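# Slide the paper roll onto the wooden holder's post

## Task

Fit the paper roll over the wooden holder's upright post so that the roll sits down on the holder's base, and then let go so neither gripper (nor its camera cable) is touching the roll.

## Robot and tools

Robot: two arms, left_arm and right_arm, each ending in a parallel two-finger gripper. Cameras: cam_high (fixed, looking down at the table), cam_left_wrist and cam_right_wrist (riding on the hands), each 672x504 pixels.

Frame: one scene frame for everything. Origin at table-top height, halfway between the two arms' nominal bases. +x points out over the table, +y toward left_arm's side, +z up. Image left/right does not match the arm names. Reported hand positions and orientations may be off by a few centimetres, more when reaching far; a BASES line, if present, gives the true base locations.

Gripper axes: fingers extend along the gripper's +z; they open and close along its y. end_effector_position is the spot between the finger pads, roughly 1 cm short of the tips.

The 16-number row (used by every tool that moves arms): one flat list covering both arms, always all 16 numbers even if one arm is idle. Order: left_arm x, y, z, qw, qx, qy, qz, opening, then right_arm x, y, z, qw, qx, qy, qz, opening. x, y, z are an absolute target for that gripper's end_effector_position in metres in the scene frame; the quaternion is an absolute target orientation, w first, also in the scene frame. Opening runs from -1 (shut) to +1 (fully open, 0.094 m). To hold an arm still, repeat the exact pose (position and quaternion) from the last result before it stopped, with the opening it should keep; reuse one fixed quaternion per arm rather than copying drifted readings.

Tools:
- execute_actions(actions, cameras). actions is a list with at most one entry. [] only looks and returns state (with pictures). {"rows": [...], "steps": n} plays up to 15 rows, one per control step of 1/30 s, repeating the last row if rows are fewer than steps; steps 5 to 15, default 15. Each row target must lie within 0.6 m of the arm's last reported position along every gripper axis, otherwise the whole call is rejected and nothing moves. {"steps": n} without rows waits up to 300 steps, counted from the previous result (your thinking time included). The result is captured 5 steps before the action ends; those steps still run afterwards.
- move(target, speed, blend, blocking, cameras). target is one 16-number row or a list of up to 15 rows (absolute poses, no 0.6 m limit). The grippers travel in straight lines, turning the short way, all finishing together; minimum 0.5 s, capped at 10 s for the whole list. speed in m/s, 0.002 to 2.9, default 0.25 (rotation up to twice that in rad/s); one value or one per target. blend in metres rounds corners at intermediate targets; 0 by default. blocking=false returns about 0.5 s after start while the move continues. Openings in the first target are sent immediately; changed openings in later targets are applied on arrival, pausing all arms until fingers settle. Paths ignore obstacles and the other arm. The result adds a move: line: done (within 10 mm and 2 degrees), off_target, moving, held, fault, plus limits=paced (pose clipped) or limits=held (steps withheld by a check such as arm-to-arm clearance).
- wait(seconds 0 to 10): lets time pass without new commands; ends early if a move finishes.
- stop(): brakes a running move; needs stopping distance; fingers keep moving.
- zoom_image(camera, region [x0, y0, x1, y1] in pixels, at most 504x504): closer look at the latest image of cam_high, cam_left_wrist or cam_right_wrist.
- finished_scene(scene): scene is the current scene's number; ends the scene irreversibly and grades it. Only call when the roll rests on the base and no hand touches it.

Reading results: end_effector_position and end_effector_quat_wxyz per arm; Hand target is the pose the controller is currently chasing. grip_measured uses the opening scale; with nothing held it may read up to about 2.7 mm wide; on a hard part it reads a bit narrower (or slightly wider) than the part, more so on round items. Joint positions end with the measured finger gap in metres. Joint velocities 'within noise' means the arm is still. Joint torques include gravity, have per-arm offsets, and joints 1 to 3 wrap around at ±28 N m. Camera calibration lines give K and T_world_to_cam for projecting points; fixed cameras may have shifted slightly.

Control behaviour: each step, commanded orientation is clipped to 40 degrees from the current one; the IK favours position. Friction and gravity can leave a gripper a centimetre or more off its target in free air. The grip presses at its force limit once you command about 0.05 below the first-contact reading (0.11 or more on a round object like the roll); fingers roughly 50 to 64 N each. To release, command an opening well above grip_measured.

Avoid: dropping the roll or letting it roll off the table; releasing it while it is still moving; fast moves into contact or targets far beyond a contact (harder hits and pushes); arms or grippers colliding or one gripper closing on the other's fingers; paths passing near an arm's own base or wrist near the first joint's axis (can flip shoulder posture); nearly straight elbows and long holds of load, which heat motors (MOTOR HOT at 75 °C, fault fold at 90 °C, collapse at 100 °C). Loose objects may occasionally be nudged by outside pushes. Time keeps running while you think, so keep replies short and moves smooth.

Each tool is called after ">>>" by a JSON object that holds its "op" and its "data", one argument or row to a line.

## Session

>>> {"op": "execute_actions", "data": {
  "actions": [],
  "cameras": ["all"]
}}

Scene clock: 0.00 s of 4400.00 s.
left_arm: end_effector_position=(+0.3990, +0.2155, +0.3339) grip_measured=+1.000 end_effector_quat_wxyz=(+0.613, -0.149, +0.751, -0.193) | right_arm: end_effector_position=(+0.2363, -0.1520, +0.2376) grip_measured=+1.000 end_effector_quat_wxyz=(+0.503, -0.064, +0.821, +0.263)
Joint positions: left_arm=[-0.192 0.968 0.891 -0.096 -0.063 -0.512 0.094] | right_arm=[0.621 0.795 0.631 -0.201 0.071 0.431 0.094]
Joint velocities: within noise
Joint torques (N m): no reading
Motor temperatures (°C): left_arm=[23 24 21 24 22 21 23] | right_arm=[23 23 23 22 22 23 24]
Heat: left arm: 24 °C; right arm: 24 °C.
Hand target: left_arm +0.3971, +0.2160, +0.3393; +0.618, -0.147, +0.748, -0.193 | right_arm +0.2363, -0.1523, +0.2440; +0.509, -0.063, +0.816, +0.265

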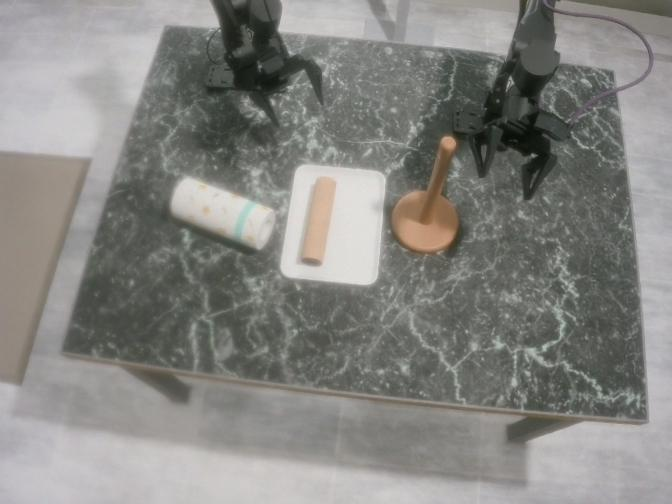

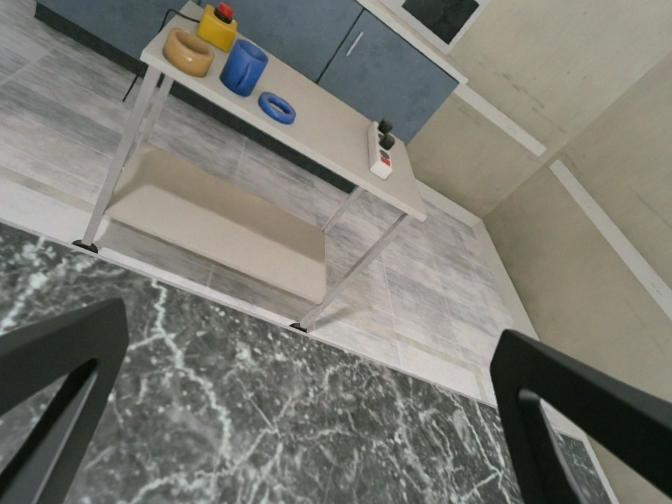

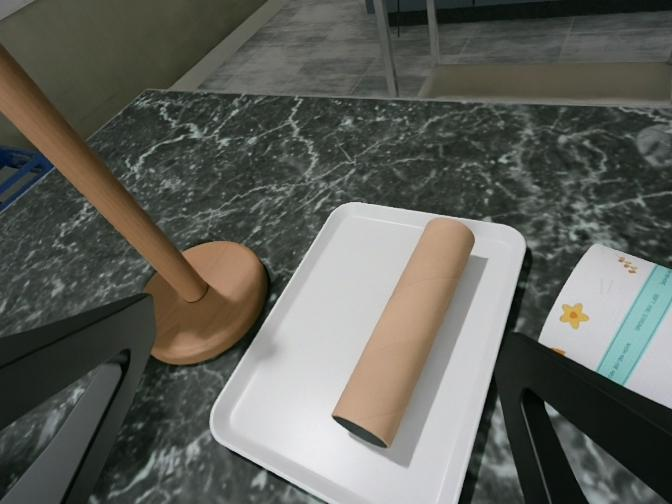

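>>> {"op": "zoom_image", "data": {
  "camera": "cam_high",
  "region": [160, 165, 288, 261]
}}

>>> {"op": "zoom_image", "data": {
  "camera": "cam_high",
  "region": [364, 128, 492, 260]
}}

Scaled by 3.938 from the camera's 672x504 image, which has a finer 960x720 frame.

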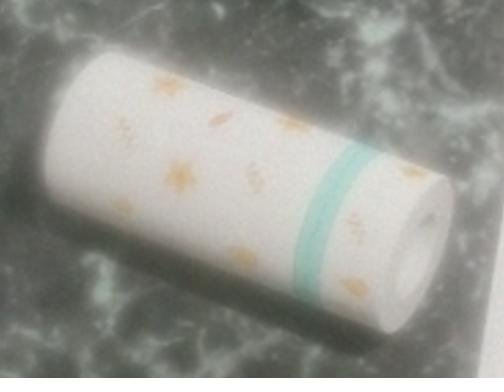

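Scaled by 3.818 from the camera's 672x504 image, which has a finer 960x720 frame.

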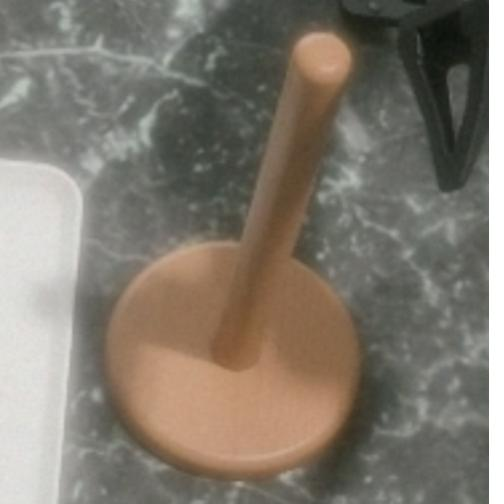

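>>> {"op": "move", "data": {
  "target": [
    [0.36, 0.31, 0.36, 0.6830, 0.0308, 0.6939, -0.2259, 1.0, 0.31, -0.225, 0.20, 0.2733, -0.3624, 0.8796, 0.1429, 1.0],
    [0.265, 0.267, 0.30, 0.7243, 0.2093, 0.6078, -0.2494, 1.0, 0.369, -0.293, 0.155, 0.0, -0.6028, 0.7979, 0.0, 1.0]
  ],
  "speed": 0.7,
  "blend": 0.05
}}

Scene clock: 17.03 s of 4400.00 s.
left_arm: end_effector_position=(+0.2697, +0.2709, +0.2972) grip_measured=+1.000 end_effector_quat_wxyz=(+0.701, +0.169, +0.648, -0.246) | right_arm: end_effector_position=(+0.3652, -0.2948, +0.1592) grip_measured=+1.000 end_effector_quat_wxyz=(+0.008, -0.598, +0.802, -0.002)
Joint positions: left_arm=[0.863 0.88 0.254 1.449 1.43 -0.901 0.094] | right_arm=[0.075 2.06 2.043 -1.538 -0.005 -1.194 0.094]
Joint velocities: within noise
Joint torques (N m): left_arm=[-0.23 -0.24 4.9 2 -0.61 -0.09] | right_arm=[0.46 -9.26 9.33 0.09 0.04 -0.01]
Motor temperatures (°C): left_arm=[23 24 22 28 22 21 23] | right_arm=[23 24 24 26 22 23 24]
Heat: left arm: 28 °C; right arm: 26 °C.
Hand target: left_arm +0.2655, +0.2661, +0.3000; +0.716, +0.190, +0.634, -0.222 | right_arm +0.3688, -0.2929, +0.1549; +0.000, -0.603, +0.798, +0.000
Off the commanded pose: left_arm 0.007 m, 7 deg | right_arm 0.006 m, 1 deg.
joint sent to its limit (left arm) — joint 4 (wrist pitch), upper limit.
Kept back: nothing.
move: off_target (left_arm)
camera_calibration:
cam_left_wrist: T_world_to_cam=[[-0.581545, -0.788098, 0.201757, 0.306272], [-0.410523, 0.0701835, -0.909145, 0.386809], [0.702336, -0.611535, -0.364347, 0.188112], [0, 0, 0, 1]] pos_world=[0.204787, 0.329262, 0.358411]
cam_right_wrist: T_world_to_cam=[[0.986051, -0.166089, -0.0109085, -0.40815], [-0.141677, -0.871908, 0.468726, -0.256199], [-0.0873612, -0.460642, -0.883276, 0.140514], [0, 0, 0, 1]] pos_world=[0.378434, -0.226444, 0.239748]

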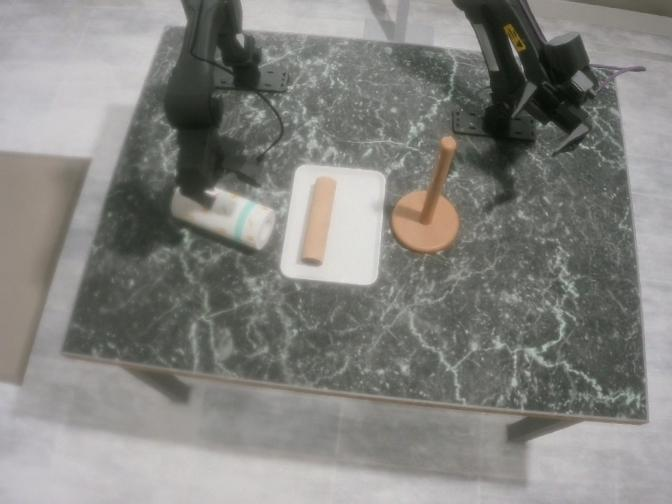

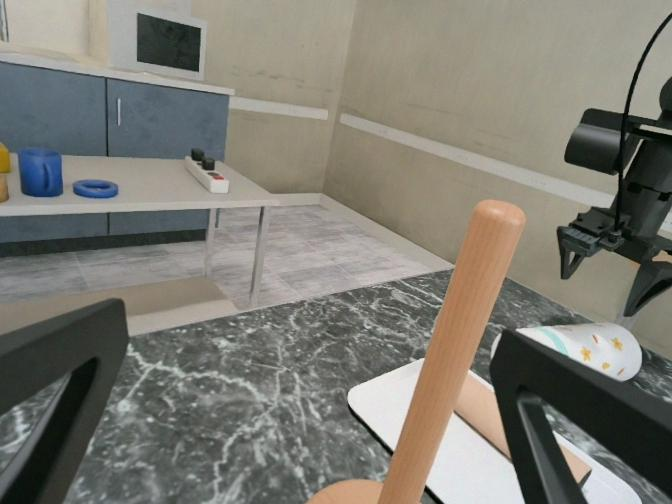

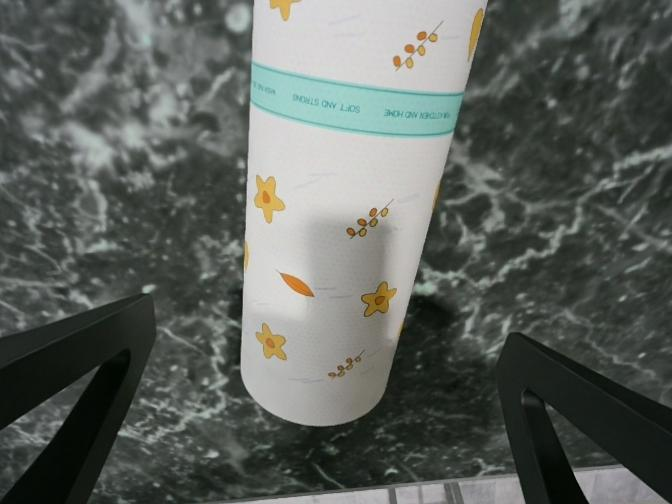

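>>> {"op": "move", "data": {
  "target": [
    [0.2697, 0.2709, 0.2972, 0.701, 0.169, 0.648, -0.246, 1.0, 0.3711, -0.2967, 0.038, 0.0, -0.5983, 0.8013, 0.0, 1.0],
    [0.2697, 0.2709, 0.2972, 0.701, 0.169, 0.648, -0.246, 1.0, 0.3711, -0.2967, 0.038, 0.0, -0.5983, 0.8013, 0.0, 0.6]
  ],
  "speed": 0.22,
  "cameras": ["cam_high", "cam_right_wrist"]
}}

Scene clock: 21.97 s of 4400.00 s.
left_arm: end_effector_position=(+0.2690, +0.2700, +0.2971) grip_measured=+1.000 end_effector_quat_wxyz=(+0.700, +0.172, +0.648, -0.245) | right_arm: end_effector_position=(+0.3739, -0.2950, +0.0498) grip_measured=+0.677 end_effector_quat_wxyz=(+0.011, -0.598, +0.801, -0.007)
Joint positions: left_arm=[0.863 0.873 0.254 1.442 1.433 -0.895 0.094] | right_arm=[0.075 2.081 1.638 -1.101 0 -1.194 0.079]
Joint velocities: within noise
Joint torques (N m): left_arm=[0.01 0.05 6.6 0.84 -0.49 -0.08] | right_arm=[-0.24 -10.47 5.31 0.35 0 0.01]
Motor temperatures (°C): left_arm=[23 24 22 28 22 21 23] | right_arm=[23 24 24 25 22 23 24]
Heat: left arm: 28 °C; right arm: 25 °C.
Hand target: left_arm +0.2697, +0.2709, +0.2972; +0.701, +0.169, +0.648, -0.246 | right_arm +0.3708, -0.2966, +0.0381; +0.000, -0.598, +0.801, +0.000
Off the commanded pose: left_arm 0.001 m, 0 deg | right_arm 0.012 m, 2 deg.
Kept back: nothing.
move: off_target (right_arm); target 2's new opening was sent with right_arm's hand 0.012 m and 1 deg from that target
camera_calibration:
cam_right_wrist: T_world_to_cam=[[0.986156, -0.165819, 0.000303661, -0.418421], [-0.146443, -0.870059, 0.470692, -0.201592], [-0.0777856, -0.46422, -0.882297, 0.039945], [0, 0, 0, 1]] pos_world=[0.386213, -0.226236, 0.130258]
Images, in order (width x height): cam_high 672x504, cam_right_wrist 672x504.

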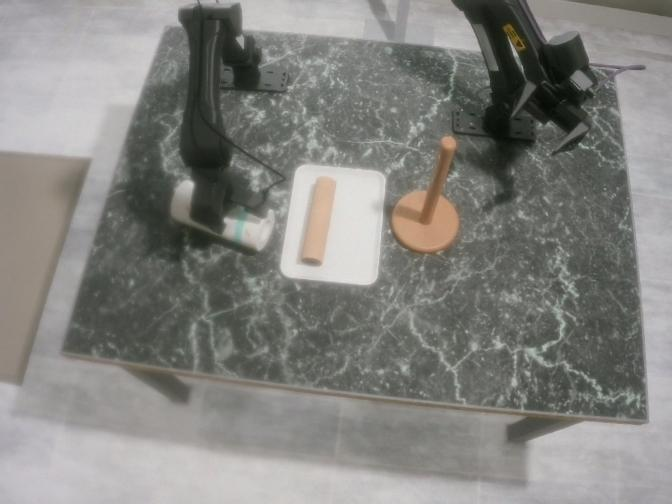

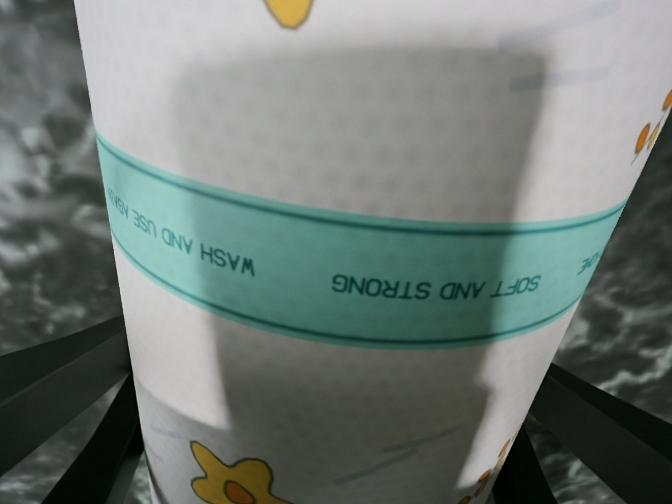

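>>> {"op": "zoom_image", "data": {
  "camera": "cam_high",
  "region": [160, 165, 288, 261]
}}

Scaled by 3.938 from the camera's 672x504 image, which has a finer 960x720 frame.

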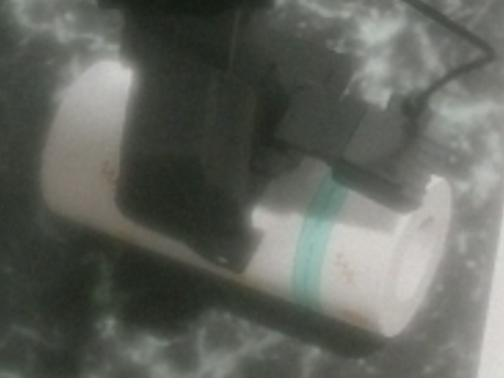

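>>> {"op": "move", "data": {
  "target": [
    [0.2697, 0.2709, 0.2972, 0.701, 0.169, 0.648, -0.246, 1.0, 0.3711, -0.2967, 0.021, 0.0, -0.5983, 0.8013, 0.0, 1.0],
    [0.2697, 0.2709, 0.2972, 0.701, 0.169, 0.648, -0.246, 1.0, 0.3711, -0.2967, 0.021, 0.0, -0.5983, 0.8013, 0.0, 0.55]
  ],
  "speed": 0.1,
  "cameras": ["cam_high", "cam_left_wrist", "cam_right_wrist"]
}}

Scene clock: 25.93 s of 4400.00 s.
left_arm: end_effector_position=(+0.2690, +0.2699, +0.2970) grip_measured=+1.000 end_effector_quat_wxyz=(+0.700, +0.172, +0.648, -0.245) | right_arm: end_effector_position=(+0.3761, -0.2948, +0.0363) grip_measured=+0.715 end_effector_quat_wxyz=(+0.015, -0.598, +0.801, -0.009)
Joint positions: left_arm=[0.863 0.873 0.254 1.441 1.434 -0.895 0.094] | right_arm=[0.075 2.092 1.6 -1.042 0 -1.194 0.081]
Joint velocities: within noise
Joint torques (N m): left_arm=[-0.08 -0.01 6.56 0.83 -0.5 -0.07] | right_arm=[-0.27 -10 4.93 0.39 0 -0.01]
Motor temperatures (°C): left_arm=[23 24 22 28 22 21 23] | right_arm=[23 25 24 25 22 23 24]
Heat: left arm: 28 °C; right arm: 25 °C.
Hand target: left_arm +0.2697, +0.2709, +0.2972; +0.701, +0.169, +0.648, -0.246 | right_arm +0.3708, -0.2966, +0.0214; +0.000, -0.598, +0.801, +0.000
Off the commanded pose: left_arm 0.001 m, 0 deg | right_arm 0.016 m, 2 deg.
Kept back: nothing.
move: off_target (right_arm); target 2's new opening was sent with right_arm's hand 0.016 m and 2 deg from that target
camera_calibration:
cam_left_wrist: T_world_to_cam=[[-0.583229, -0.788311, 0.195985, 0.307496], [-0.409469, 0.0769356, -0.909074, 0.384376], [0.701555, -0.610448, -0.36766, 0.188925], [0, 0, 0, 1]] pos_world=[0.20419, 0.328159, 0.358622]
cam_right_wrist: T_world_to_cam=[[0.986107, -0.165811, 0.00994917, -0.420951], [-0.151096, -0.870487, 0.468426, -0.192975], [-0.0690096, -0.463422, -0.883447, 0.025338], [0, 0, 0, 1]] pos_world=[0.387694, -0.226038, 0.116967]

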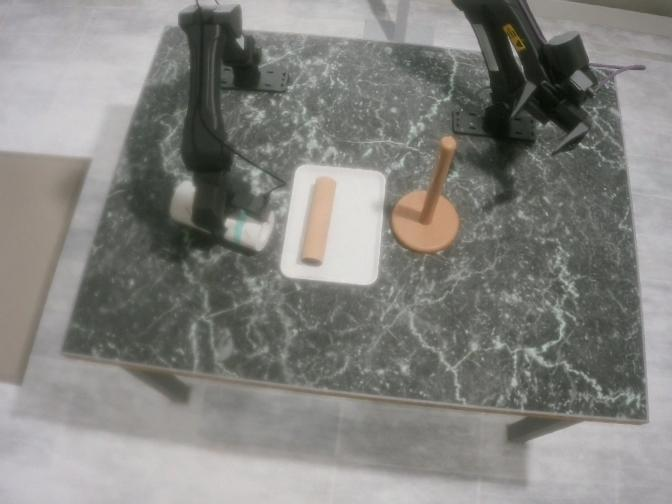

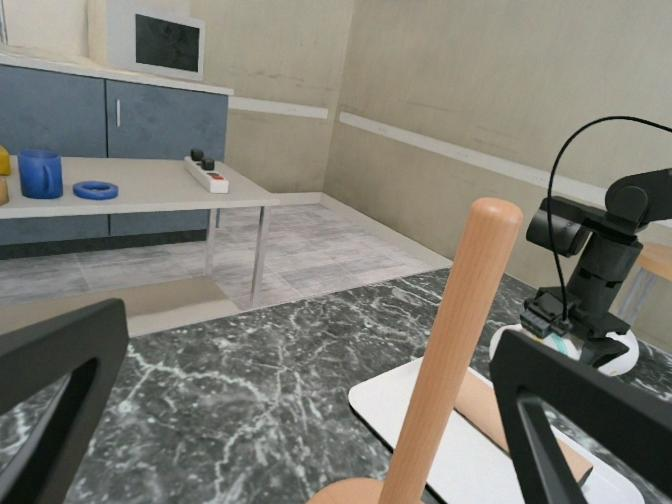

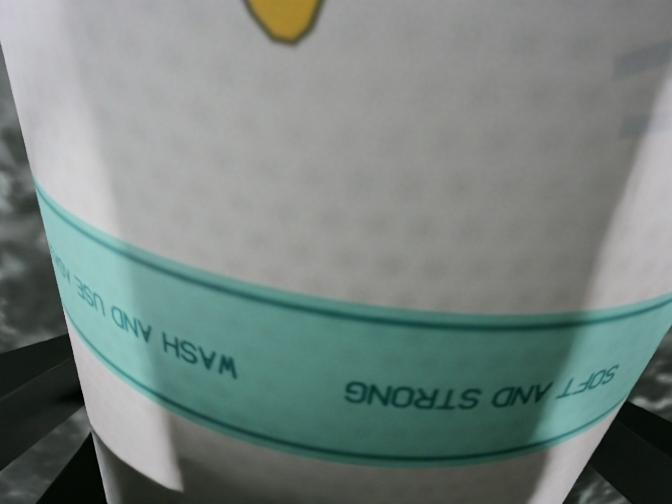

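>>> {"op": "move", "data": {
  "target": [
    [0.2697, 0.2709, 0.2972, 0.701, 0.169, 0.648, -0.246, 1.0, 0.374, -0.29, 0.14, 0.05, -0.588, 0.8065, 0.03, 0.55],
    [0.2697, 0.2709, 0.2972, 0.701, 0.169, 0.648, -0.246, 1.0, 0.36, -0.10, 0.45, 0.3426, -0.4979, 0.7776, 0.1731, 0.55],
    [0.2697, 0.2709, 0.2972, 0.701, 0.169, 0.648, -0.246, 1.0, 0.3266, 0.1253, 0.47, 0.6311, -0.3189, 0.6311, 0.3189, 0.55]
  ],
  "speed": 0.5,
  "blend": 0.05
}}

Scene clock: 32.27 s of 4400.00 s.
left_arm: end_effector_position=(+0.2690, +0.2699, +0.2970) grip_measured=+1.000 end_effector_quat_wxyz=(+0.700, +0.172, +0.648, -0.245) | right_arm: end_effector_position=(+0.3356, +0.1322, +0.4441) grip_measured=+0.722 end_effector_quat_wxyz=(+0.611, -0.331, +0.649, +0.309)
Joint positions: left_arm=[0.863 0.873 0.254 1.441 1.434 -0.895 0.094] | right_arm=[0.877 1.899 2.028 -0.191 -0.049 -0.006 0.081]
Joint velocities: within noise
Joint torques (N m): left_arm=[-0.01 0.06 6.49 0.82 -0.53 -0.09] | right_arm=[0.66 -15.23 7.21 2.25 0.12 0.09]
Motor temperatures (°C): left_arm=[23 24 22 27 23 21 23] | right_arm=[23 26 24 25 22 23 25]
Heat: left arm: 27 °C; right arm: 26 °C.
Hand target: left_arm +0.2697, +0.2709, +0.2972; +0.701, +0.169, +0.648, -0.246 | right_arm +0.3265, +0.1249, +0.4697; +0.631, -0.319, +0.631, +0.319
Off the commanded pose: left_arm 0.001 m, 0 deg | right_arm 0.028 m, 4 deg.
elbow stopped short (right arm): the move would have taken joint 3 (elbow) straighter than the controller allows.
Kept back: nothing.
move: off_target (right_arm)
camera_calibration:
cam_left_wrist: T_world_to_cam=[[-0.583229, -0.788311, 0.195985, 0.307496], [-0.409469, 0.0769356, -0.909074, 0.384376], [0.701555, -0.610448, -0.36766, 0.188925], [0, 0, 0, 1]] pos_world=[0.20419, 0.328159, 0.358622]
cam_right_wrist: T_world_to_cam=[[0.820167, -0.558657, 0.123403, -0.257057], [-0.213963, -0.499547, -0.839448, 0.53442], [0.530609, 0.662084, -0.529244, 0.0733735], [0, 0, 0, 1]] pos_world=[0.286243, 0.0747817, 0.519172]

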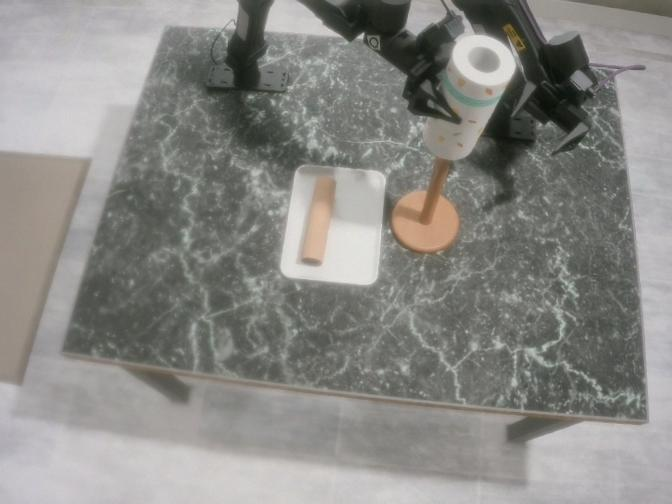

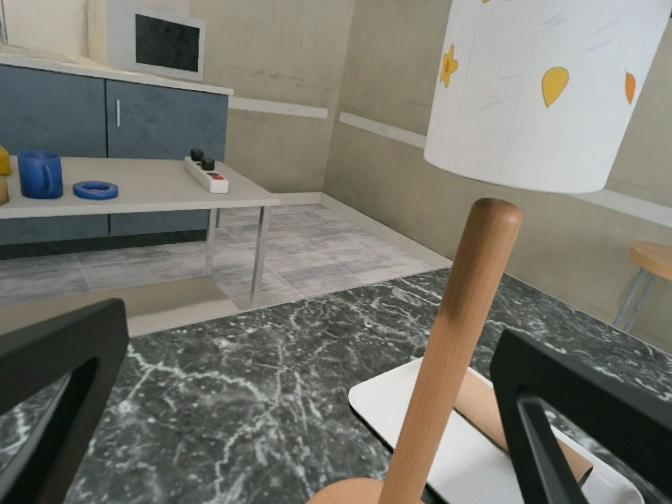

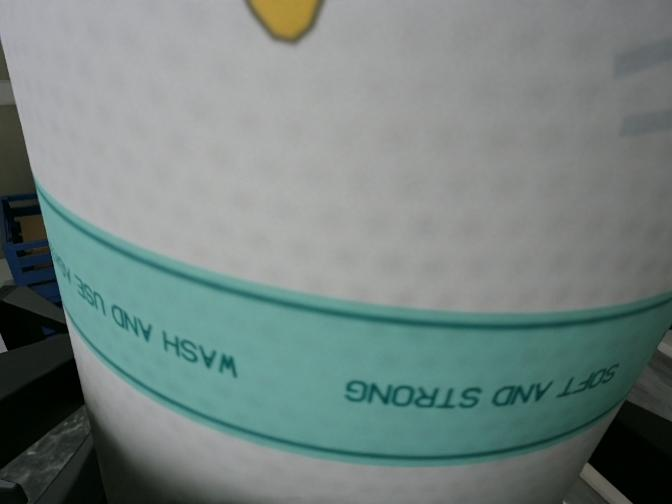

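>>> {"op": "zoom_image", "data": {
  "camera": "cam_high",
  "region": [396, 25, 528, 175]
}}

>>> {"op": "zoom_image", "data": {
  "camera": "cam_left_wrist",
  "region": [400, 0, 660, 260]
}}

Scaled by 3.360 from the camera's 672x504 image, which has a finer 960x720 frame.

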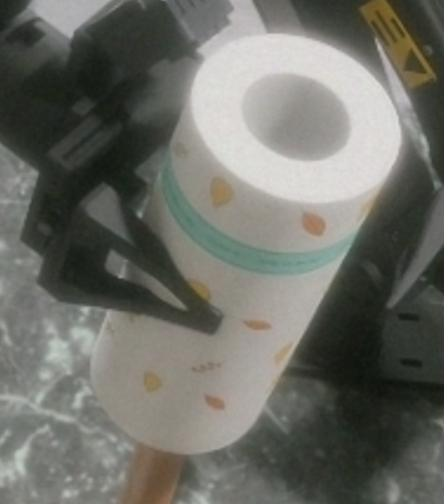

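Scaled by 1.938 from the camera's 672x504 image, which has a finer 960x720 frame.

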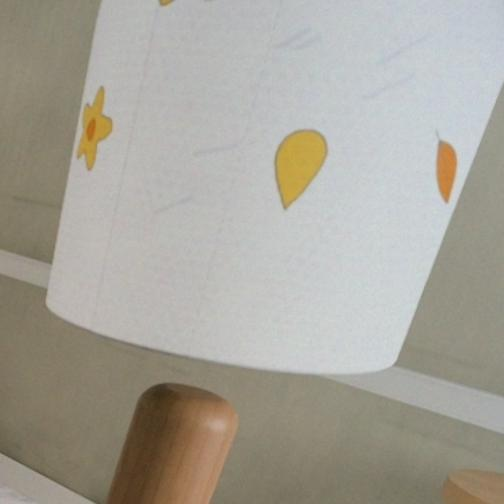

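>>> {"op": "move", "data": {
  "target": [
    [0.2697, 0.2709, 0.2972, 0.701, 0.169, 0.648, -0.246, 1.0, 0.3267, 0.1176, 0.4976, 0.65, -0.309, 0.6115, 0.3285, 0.55],
    [0.2697, 0.2709, 0.2972, 0.701, 0.169, 0.648, -0.246, 1.0, 0.3401, 0.1358, 0.429, 0.6205, -0.3242, 0.6415, 0.3136, 0.55]
  ],
  "speed": 0.2,
  "cameras": ["cam_high", "cam_left_wrist"]
}}

>>> {"op": "zoom_image", "data": {
  "camera": "cam_left_wrist",
  "region": [400, 0, 660, 260]
}}

>>> {"op": "zoom_image", "data": {
  "camera": "cam_high",
  "region": [396, 25, 528, 175]
}}

Scene clock: 39.80 s of 4400.00 s.
left_arm: end_effector_position=(+0.2690, +0.2699, +0.2970) grip_measured=+1.000 end_effector_quat_wxyz=(+0.700, +0.172, +0.648, -0.245) | right_arm: end_effector_position=(+0.3404, +0.1380, +0.4213) grip_measured=+0.722 end_effector_quat_wxyz=(+0.611, -0.330, +0.650, +0.309)
Joint positions: left_arm=[0.863 0.873 0.254 1.441 1.434 -0.895 0.094] | right_arm=[0.877 1.899 1.933 -0.097 -0.049 -0.005 0.081]
Joint velocities: within noise
Joint torques (N m): left_arm=[-0.1 0.02 6.49 0.83 -0.52 -0.06] | right_arm=[-0.06 -13.07 6.65 2.25 0.02 0.07]
Motor temperatures (°C): left_arm=[23 24 22 27 23 21 23] | right_arm=[23 26 24 27 22 23 25]
Heat: left arm: 27 °C; right arm: 27 °C.
Hand target: left_arm +0.2697, +0.2709, +0.2972; +0.701, +0.169, +0.648, -0.246 | right_arm +0.3401, +0.1357, +0.4290; +0.620, -0.324, +0.642, +0.314
Off the commanded pose: left_arm 0.001 m, 0 deg | right_arm 0.008 m, 2 deg.
Kept back: nothing.
move: done
camera_calibration:
cam_left_wrist: T_world_to_cam=[[-0.583388, -0.788178, 0.196044, 0.307385], [-0.409665, 0.0771338, -0.908969, 0.384322], [0.701308, -0.610594, -0.367888, 0.189043], [0, 0, 0, 1]] pos_world=[0.20419, 0.328059, 0.358622]
Images, in order (width x height): cam_high 672x504, cam_left_wrist 672x504.

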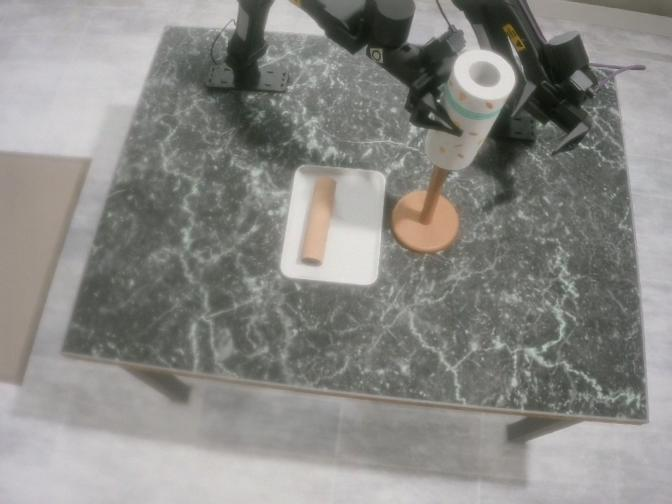

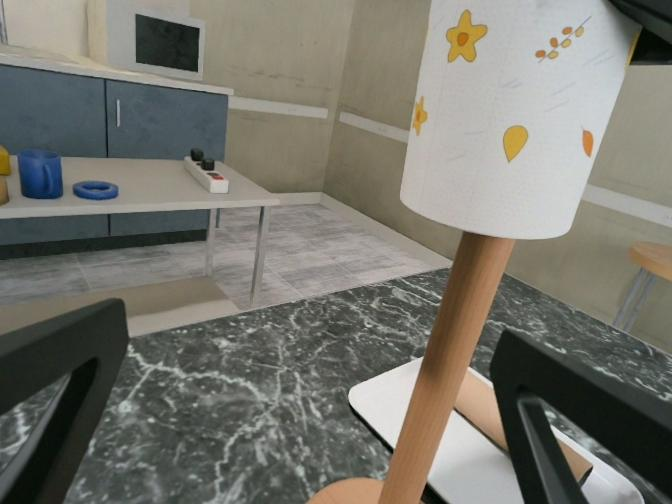

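Scaled by 1.938 from the camera's 672x504 image, which has a finer 960x720 frame.

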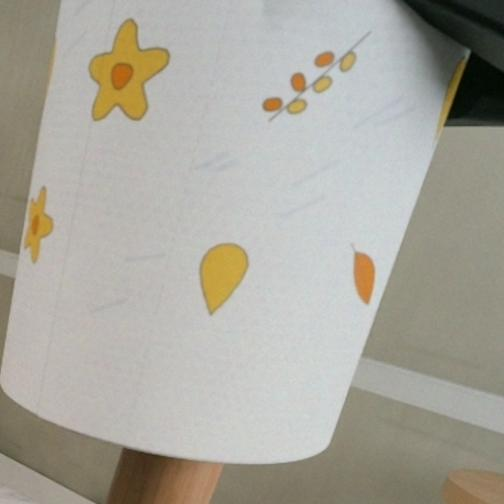

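Scaled by 3.360 from the camera's 672x504 image, which has a finer 960x720 frame.

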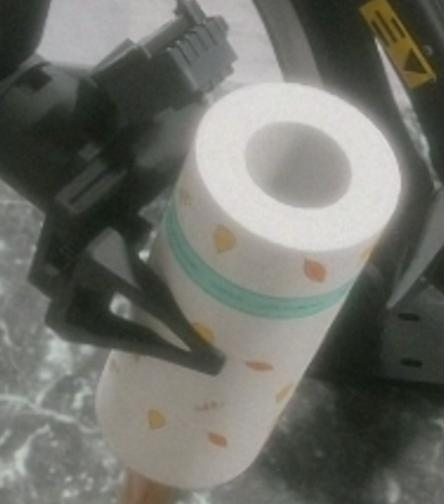

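>>> {"op": "move", "data": {
  "target": [0.2697, 0.2709, 0.2972, 0.701, 0.169, 0.648, -0.246, 1.0, 0.3275, 0.1187, 0.4737, 0.6484, -0.3099, 0.6132, 0.3277, 0.55],
  "speed": 0.2,
  "cameras": ["cam_left_wrist", "cam_high"]
}}

Scene clock: 48.17 s of 4400.00 s.
left_arm: end_effector_position=(+0.2690, +0.2699, +0.2970) grip_measured=+1.000 end_effector_quat_wxyz=(+0.700, +0.172, +0.648, -0.245) | right_arm: end_effector_position=(+0.3367, +0.1335, +0.4377) grip_measured=+0.722 end_effector_quat_wxyz=(+0.624, -0.325, +0.637, +0.315)
Joint positions: left_arm=[0.863 0.873 0.254 1.441 1.434 -0.895 0.094] | right_arm=[0.877 1.88 1.933 -0.075 -0.049 -0.005 0.081]
Joint velocities: within noise
Joint torques (N m): left_arm=[-0.02 0.02 6.53 0.84 -0.51 -0.07] | right_arm=[-0.24 -16.99 7.69 2.22 -0.03 0.1]
Motor temperatures (°C): left_arm=[23 24 22 26 23 21 23] | right_arm=[23 26 24 28 22 23 25]
Heat: left arm: 26 °C; right arm: 28 °C.
Hand target: left_arm +0.2697, +0.2709, +0.2972; +0.701, +0.169, +0.648, -0.246 | right_arm +0.3273, +0.1186, +0.4732; +0.648, -0.310, +0.613, +0.328
Off the commanded pose: left_arm 0.001 m, 0 deg | right_arm 0.040 m, 4 deg.
Kept back: nothing.
move: off_target (right_arm)
camera_calibration:
cam_left_wrist: T_world_to_cam=[[-0.583388, -0.788178, 0.196044, 0.307385], [-0.409665, 0.0771338, -0.908969, 0.384322], [0.701308, -0.610594, -0.367888, 0.189043], [0, 0, 0, 1]] pos_world=[0.20419, 0.328059, 0.358622]
Images, in order (width x height): cam_high 672x504, cam_left_wrist 672x504.

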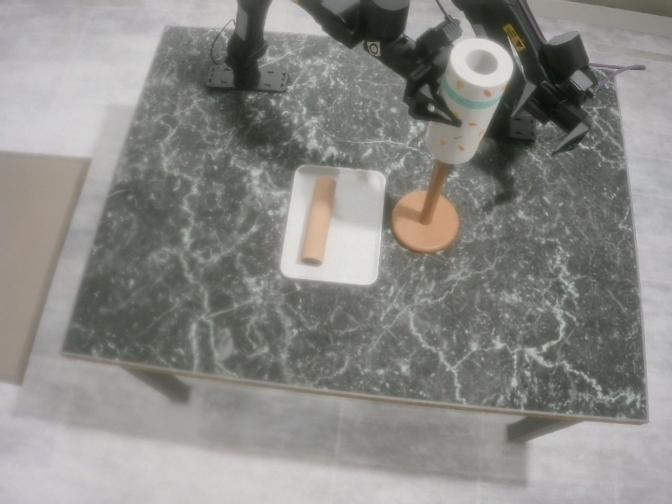

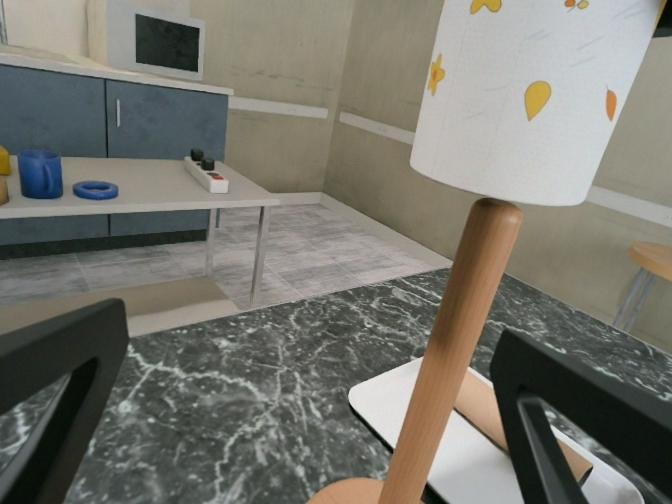

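>>> {"op": "move", "data": {
  "target": [0.2697, 0.2709, 0.2972, 0.701, 0.169, 0.648, -0.246, 1.0, 0.3252, 0.1156, 0.4099, 0.6522, -0.3079, 0.6093, 0.3296, 0.55],
  "speed": 0.15,
  "cameras": ["cam_left_wrist", "cam_high"]
}}

Scene clock: 50.60 s of 4400.00 s.
left_arm: end_effector_position=(+0.2690, +0.2699, +0.2970) grip_measured=+1.000 end_effector_quat_wxyz=(+0.700, +0.172, +0.648, -0.245) | right_arm: end_effector_position=(+0.3324, +0.1281, +0.3770) grip_measured=+0.722 end_effector_quat_wxyz=(+0.629, -0.322, +0.632, +0.318)
Joint positions: left_arm=[0.863 0.873 0.254 1.441 1.434 -0.895 0.094] | right_arm=[0.877 1.81 1.584 0.219 -0.049 -0.004 0.081]
Joint velocities: within noise
Joint torques (N m): left_arm=[-0.02 -0.02 6.49 0.85 -0.53 -0.09] | right_arm=[-0.27 -16.42 7.36 2.27 -0.02 0.09]
Motor temperatures (°C): left_arm=[23 24 22 26 23 21 23] | right_arm=[23 27 24 28 22 23 25]
Heat: left arm: 26 °C; right arm: 28 °C.
Hand target: left_arm +0.2697, +0.2709, +0.2972; +0.701, +0.169, +0.648, -0.246 | right_arm +0.3253, +0.1158, +0.4095; +0.652, -0.308, +0.609, +0.329
Off the commanded pose: left_arm 0.001 m, 0 deg | right_arm 0.036 m, 4 deg.
Kept back: nothing.
move: off_target (right_arm)
camera_calibration:
cam_left_wrist: T_world_to_cam=[[-0.583388, -0.788178, 0.196044, 0.307385], [-0.409665, 0.0771338, -0.908969, 0.384322], [0.701308, -0.610594, -0.367888, 0.189043], [0, 0, 0, 1]] pos_world=[0.20419, 0.328059, 0.358622]
Images, in order (width x height): cam_high 672x504, cam_left_wrist 672x504.

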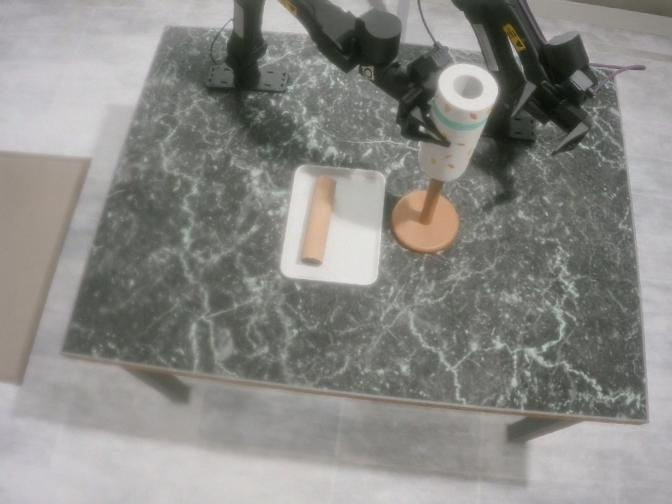

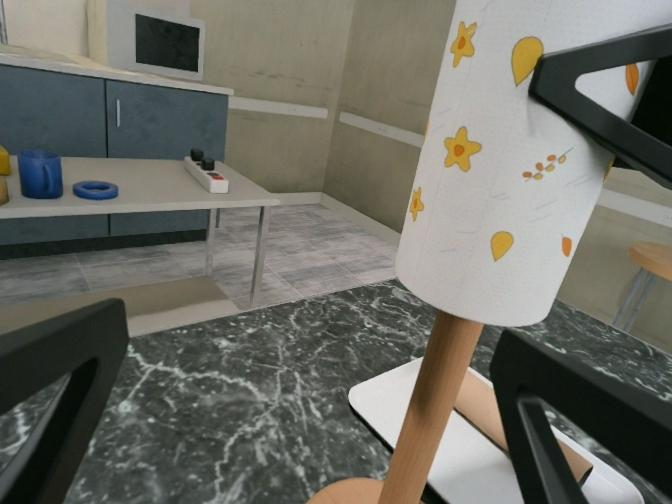

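>>> {"op": "move", "data": {
  "target": [
    [0.2697, 0.2709, 0.2972, 0.701, 0.169, 0.648, -0.246, 1.0, 0.3409, 0.1368, 0.3548, 0.6235, -0.3229, 0.6389, 0.3151, 0.55],
    [0.2697, 0.2709, 0.2972, 0.701, 0.169, 0.648, -0.246, 1.0, 0.3384, 0.1334, 0.278, 0.6235, -0.3229, 0.6389, 0.3151, 0.55],
    [0.2697, 0.2709, 0.2972, 0.701, 0.169, 0.648, -0.246, 1.0, 0.3359, 0.13, 0.1987, 0.6235, -0.3229, 0.6389, 0.3151, 0.55],
    [0.2697, 0.2709, 0.2972, 0.701, 0.169, 0.648, -0.246, 1.0, 0.3342, 0.1278, 0.1396, 0.6235, -0.3229, 0.6389, 0.3151, 0.55]
  ],
  "speed": 0.18,
  "blend": 0.01,
  "cameras": ["cam_left_wrist", "cam_high"]
}}

Scene clock: 53.77 s of 4400.00 s.
left_arm: end_effector_position=(+0.2690, +0.2699, +0.2970) grip_measured=+1.000 end_effector_quat_wxyz=(+0.700, +0.172, +0.648, -0.245) | right_arm: end_effector_position=(+0.3334, +0.1294, +0.1509) grip_measured=+0.722 end_effector_quat_wxyz=(+0.625, -0.324, +0.636, +0.316)
Joint positions: left_arm=[0.863 0.873 0.254 1.441 1.434 -0.895 0.094] | right_arm=[0.877 2.148 1.09 1.038 -0.049 -0.004 0.081]
Joint velocities: within noise
Joint torques (N m): left_arm=[-0.01 -0.03 6.5 0.84 -0.53 -0.07] | right_arm=[-0.14 -10.55 5.27 2.26 0.01 0.07]
Motor temperatures (°C): left_arm=[23 24 22 26 23 21 23] | right_arm=[23 27 24 29 22 23 26]
Heat: left arm: 26 °C; right arm: 29 °C.
Hand target: left_arm +0.2697, +0.2709, +0.2972; +0.701, +0.169, +0.648, -0.246 | right_arm +0.3341, +0.1276, +0.1397; +0.623, -0.323, +0.639, +0.315
Off the commanded pose: left_arm 0.001 m, 0 deg | right_arm 0.011 m, 0 deg.
Kept back: nothing.
move: off_target (right_arm)
camera_calibration:
cam_left_wrist: T_world_to_cam=[[-0.583388, -0.788178, 0.196044, 0.307385], [-0.409665, 0.0771338, -0.908969, 0.384322], [0.701308, -0.610594, -0.367888, 0.189043], [0, 0, 0, 1]] pos_world=[0.20419, 0.328059, 0.358622]
Images, in order (width x height): cam_high 672x504, cam_left_wrist 672x504.

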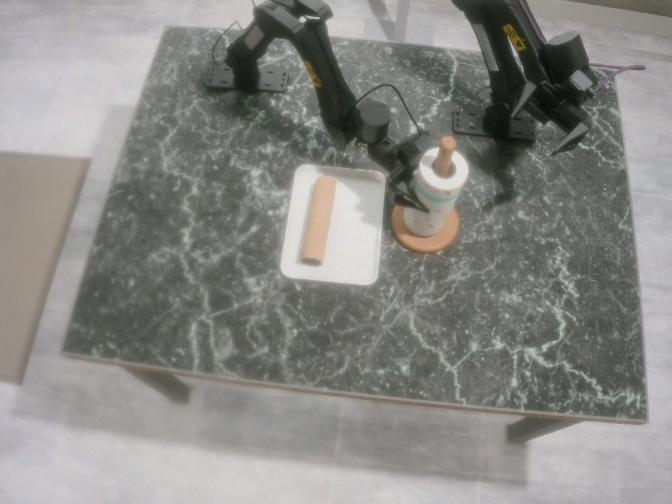

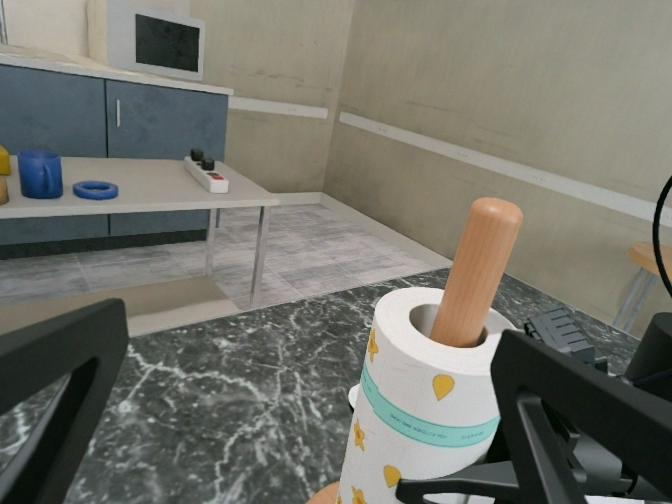

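>>> {"op": "move", "data": {
  "target": [0.2697, 0.2709, 0.2972, 0.701, 0.169, 0.648, -0.246, 1.0, 0.3342, 0.1278, 0.108, 0.6235, -0.3229, 0.6389, 0.3151, 0.55],
  "speed": 0.07,
  "cameras": ["cam_left_wrist", "cam_high"]
}}

>>> {"op": "zoom_image", "data": {
  "camera": "cam_high",
  "region": [376, 125, 486, 265]
}}

Scene clock: 55.30 s of 4400.00 s.
left_arm: end_effector_position=(+0.2690, +0.2699, +0.2970) grip_measured=+1.000 end_effector_quat_wxyz=(+0.700, +0.172, +0.648, -0.245) | right_arm: end_effector_position=(+0.3347, +0.1309, +0.1365) grip_measured=+0.722 end_effector_quat_wxyz=(+0.640, -0.317, +0.621, +0.323)
Joint positions: left_arm=[0.863 0.873 0.254 1.441 1.434 -0.895 0.094] | right_arm=[0.877 2.231 1.09 1.17 -0.049 -0.003 0.081]
Joint velocities: within noise
Joint torques (N m): left_arm=[-0.02 -0.01 6.5 0.84 -0.5 -0.07] | right_arm=[-0.23 -9.87 4.07 1.88 0.01 0.04]
Motor temperatures (°C): left_arm=[23 24 22 26 23 21 23] | right_arm=[23 27 24 29 22 23 26]
Heat: left arm: 26 °C; right arm: 29 °C.
Hand target: left_arm +0.2697, +0.2709, +0.2972; +0.701, +0.169, +0.648, -0.246 | right_arm +0.3337, +0.1271, +0.1084; +0.623, -0.323, +0.639, +0.315
Off the commanded pose: left_arm 0.001 m, 0 deg | right_arm 0.029 m, 3 deg.
Kept back: nothing.
move: off_target (right_arm)
camera_calibration:
cam_left_wrist: T_world_to_cam=[[-0.583388, -0.788178, 0.196044, 0.307385], [-0.409665, 0.0771338, -0.908969, 0.384322], [0.701308, -0.610594, -0.367888, 0.189043], [0, 0, 0, 1]] pos_world=[0.20419, 0.328059, 0.358622]
Images, in order (width x height): cam_high 672x504, cam_left_wrist 672x504.

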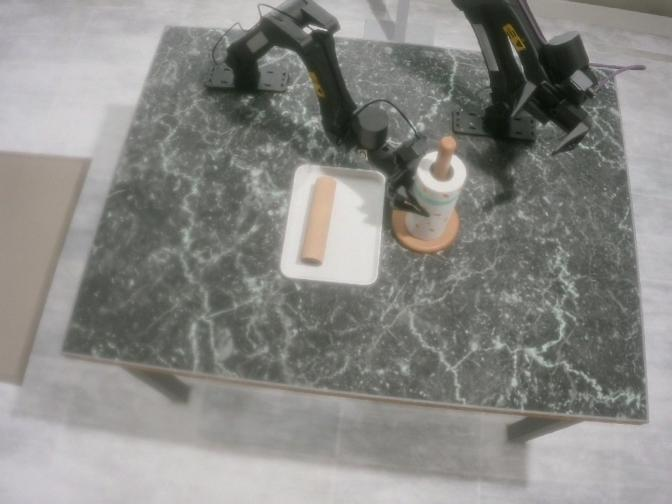

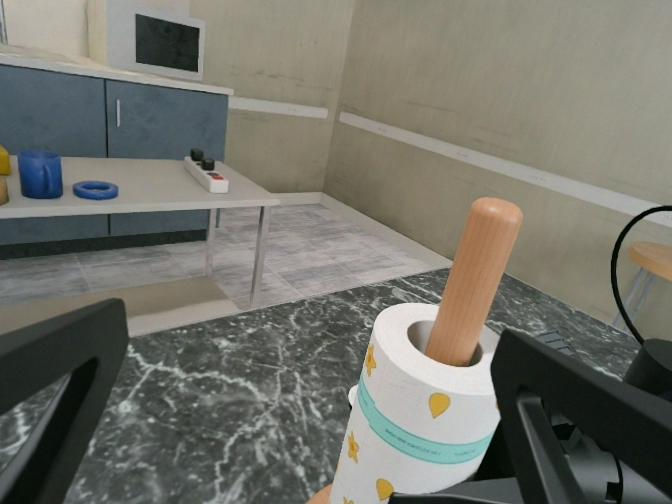

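Scaled by 3.600 from the camera's 672x504 image, which has a finer 960x720 frame.

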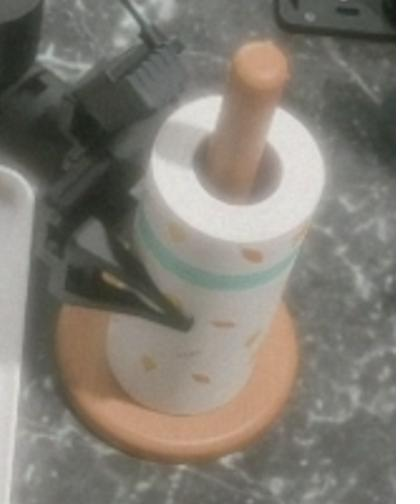

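>>> {"op": "move", "data": {
  "target": [
    [0.2697, 0.2709, 0.2972, 0.701, 0.169, 0.648, -0.246, 1.0, 0.3347, 0.1309, 0.1365, 0.64, -0.317, 0.621, 0.323, 1.0],
    [0.2697, 0.2709, 0.2972, 0.701, 0.169, 0.648, -0.246, 1.0, 0.26, 0.0285, 0.145, 0.64, -0.317, 0.621, 0.323, 1.0]
  ],
  "speed": 0.25,
  "cameras": ["cam_left_wrist", "cam_high"]
}}

>>> {"op": "zoom_image", "data": {
  "camera": "cam_high",
  "region": [350, 115, 490, 265]
}}

Scene clock: 58.23 s of 4400.00 s.
left_arm: end_effector_position=(+0.2690, +0.2699, +0.2970) grip_measured=+1.000 end_effector_quat_wxyz=(+0.700, +0.172, +0.648, -0.245) | right_arm: end_effector_position=(+0.2619, +0.0326, +0.1295) grip_measured=+0.998 end_effector_quat_wxyz=(+0.628, -0.321, +0.635, +0.316)
Joint positions: left_arm=[0.863 0.873 0.254 1.441 1.434 -0.895 0.094] | right_arm=[0.862 1.946 0.54 1.394 -0.059 -0.003 0.094]
Joint velocities: within noise
Joint torques (N m): left_arm=[-0.05 -0.06 6.53 0.84 -0.53 -0.09] | right_arm=[-0.57 -12.49 3.06 2.15 -0.15 0.01]
Motor temperatures (°C): left_arm=[23 24 22 26 23 21 23] | right_arm=[23 27 24 29 22 23 26]
Heat: left arm: 26 °C; right arm: 29 °C.
Hand target: left_arm +0.2697, +0.2709, +0.2972; +0.701, +0.169, +0.648, -0.246 | right_arm +0.2601, +0.0288, +0.1447; +0.640, -0.317, +0.621, +0.323
Off the commanded pose: left_arm 0.001 m, 0 deg | right_arm 0.016 m, 2 deg.
Kept back: nothing.
move: off_target (right_arm)
camera_calibration:
cam_left_wrist: T_world_to_cam=[[-0.583388, -0.788178, 0.196044, 0.307385], [-0.409665, 0.0771338, -0.908969, 0.384322], [0.701308, -0.610594, -0.367888, 0.189043], [0, 0, 0, 1]] pos_world=[0.20419, 0.328059, 0.358622]
Images, in order (width x height): cam_high 672x504, cam_left_wrist 672x504.

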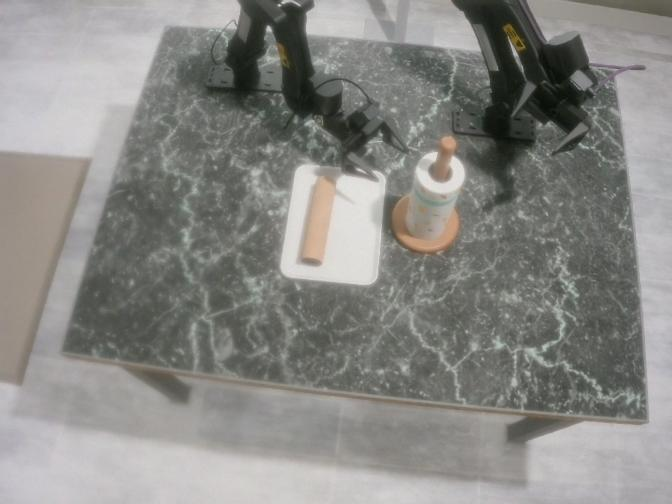

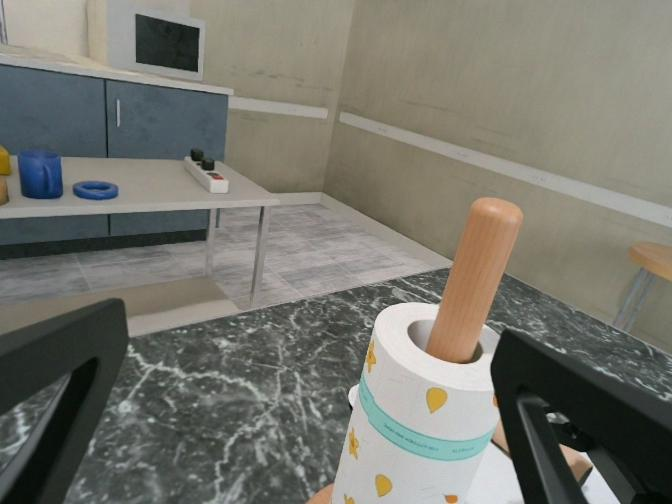

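Scaled by 3.360 from the camera's 672x504 image, which has a finer 960x720 frame.

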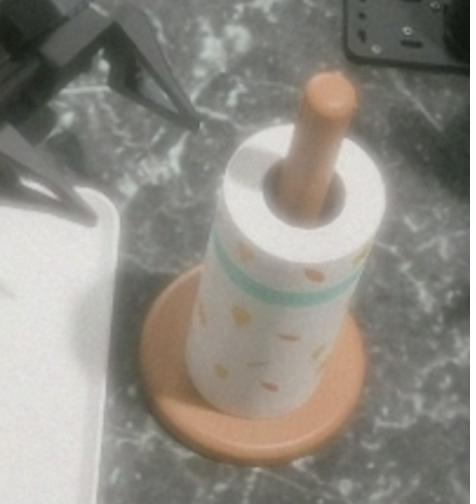

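>>> {"op": "finished_scene", "data": {
  "scene": 1
}}

The scene is finished: the task was done.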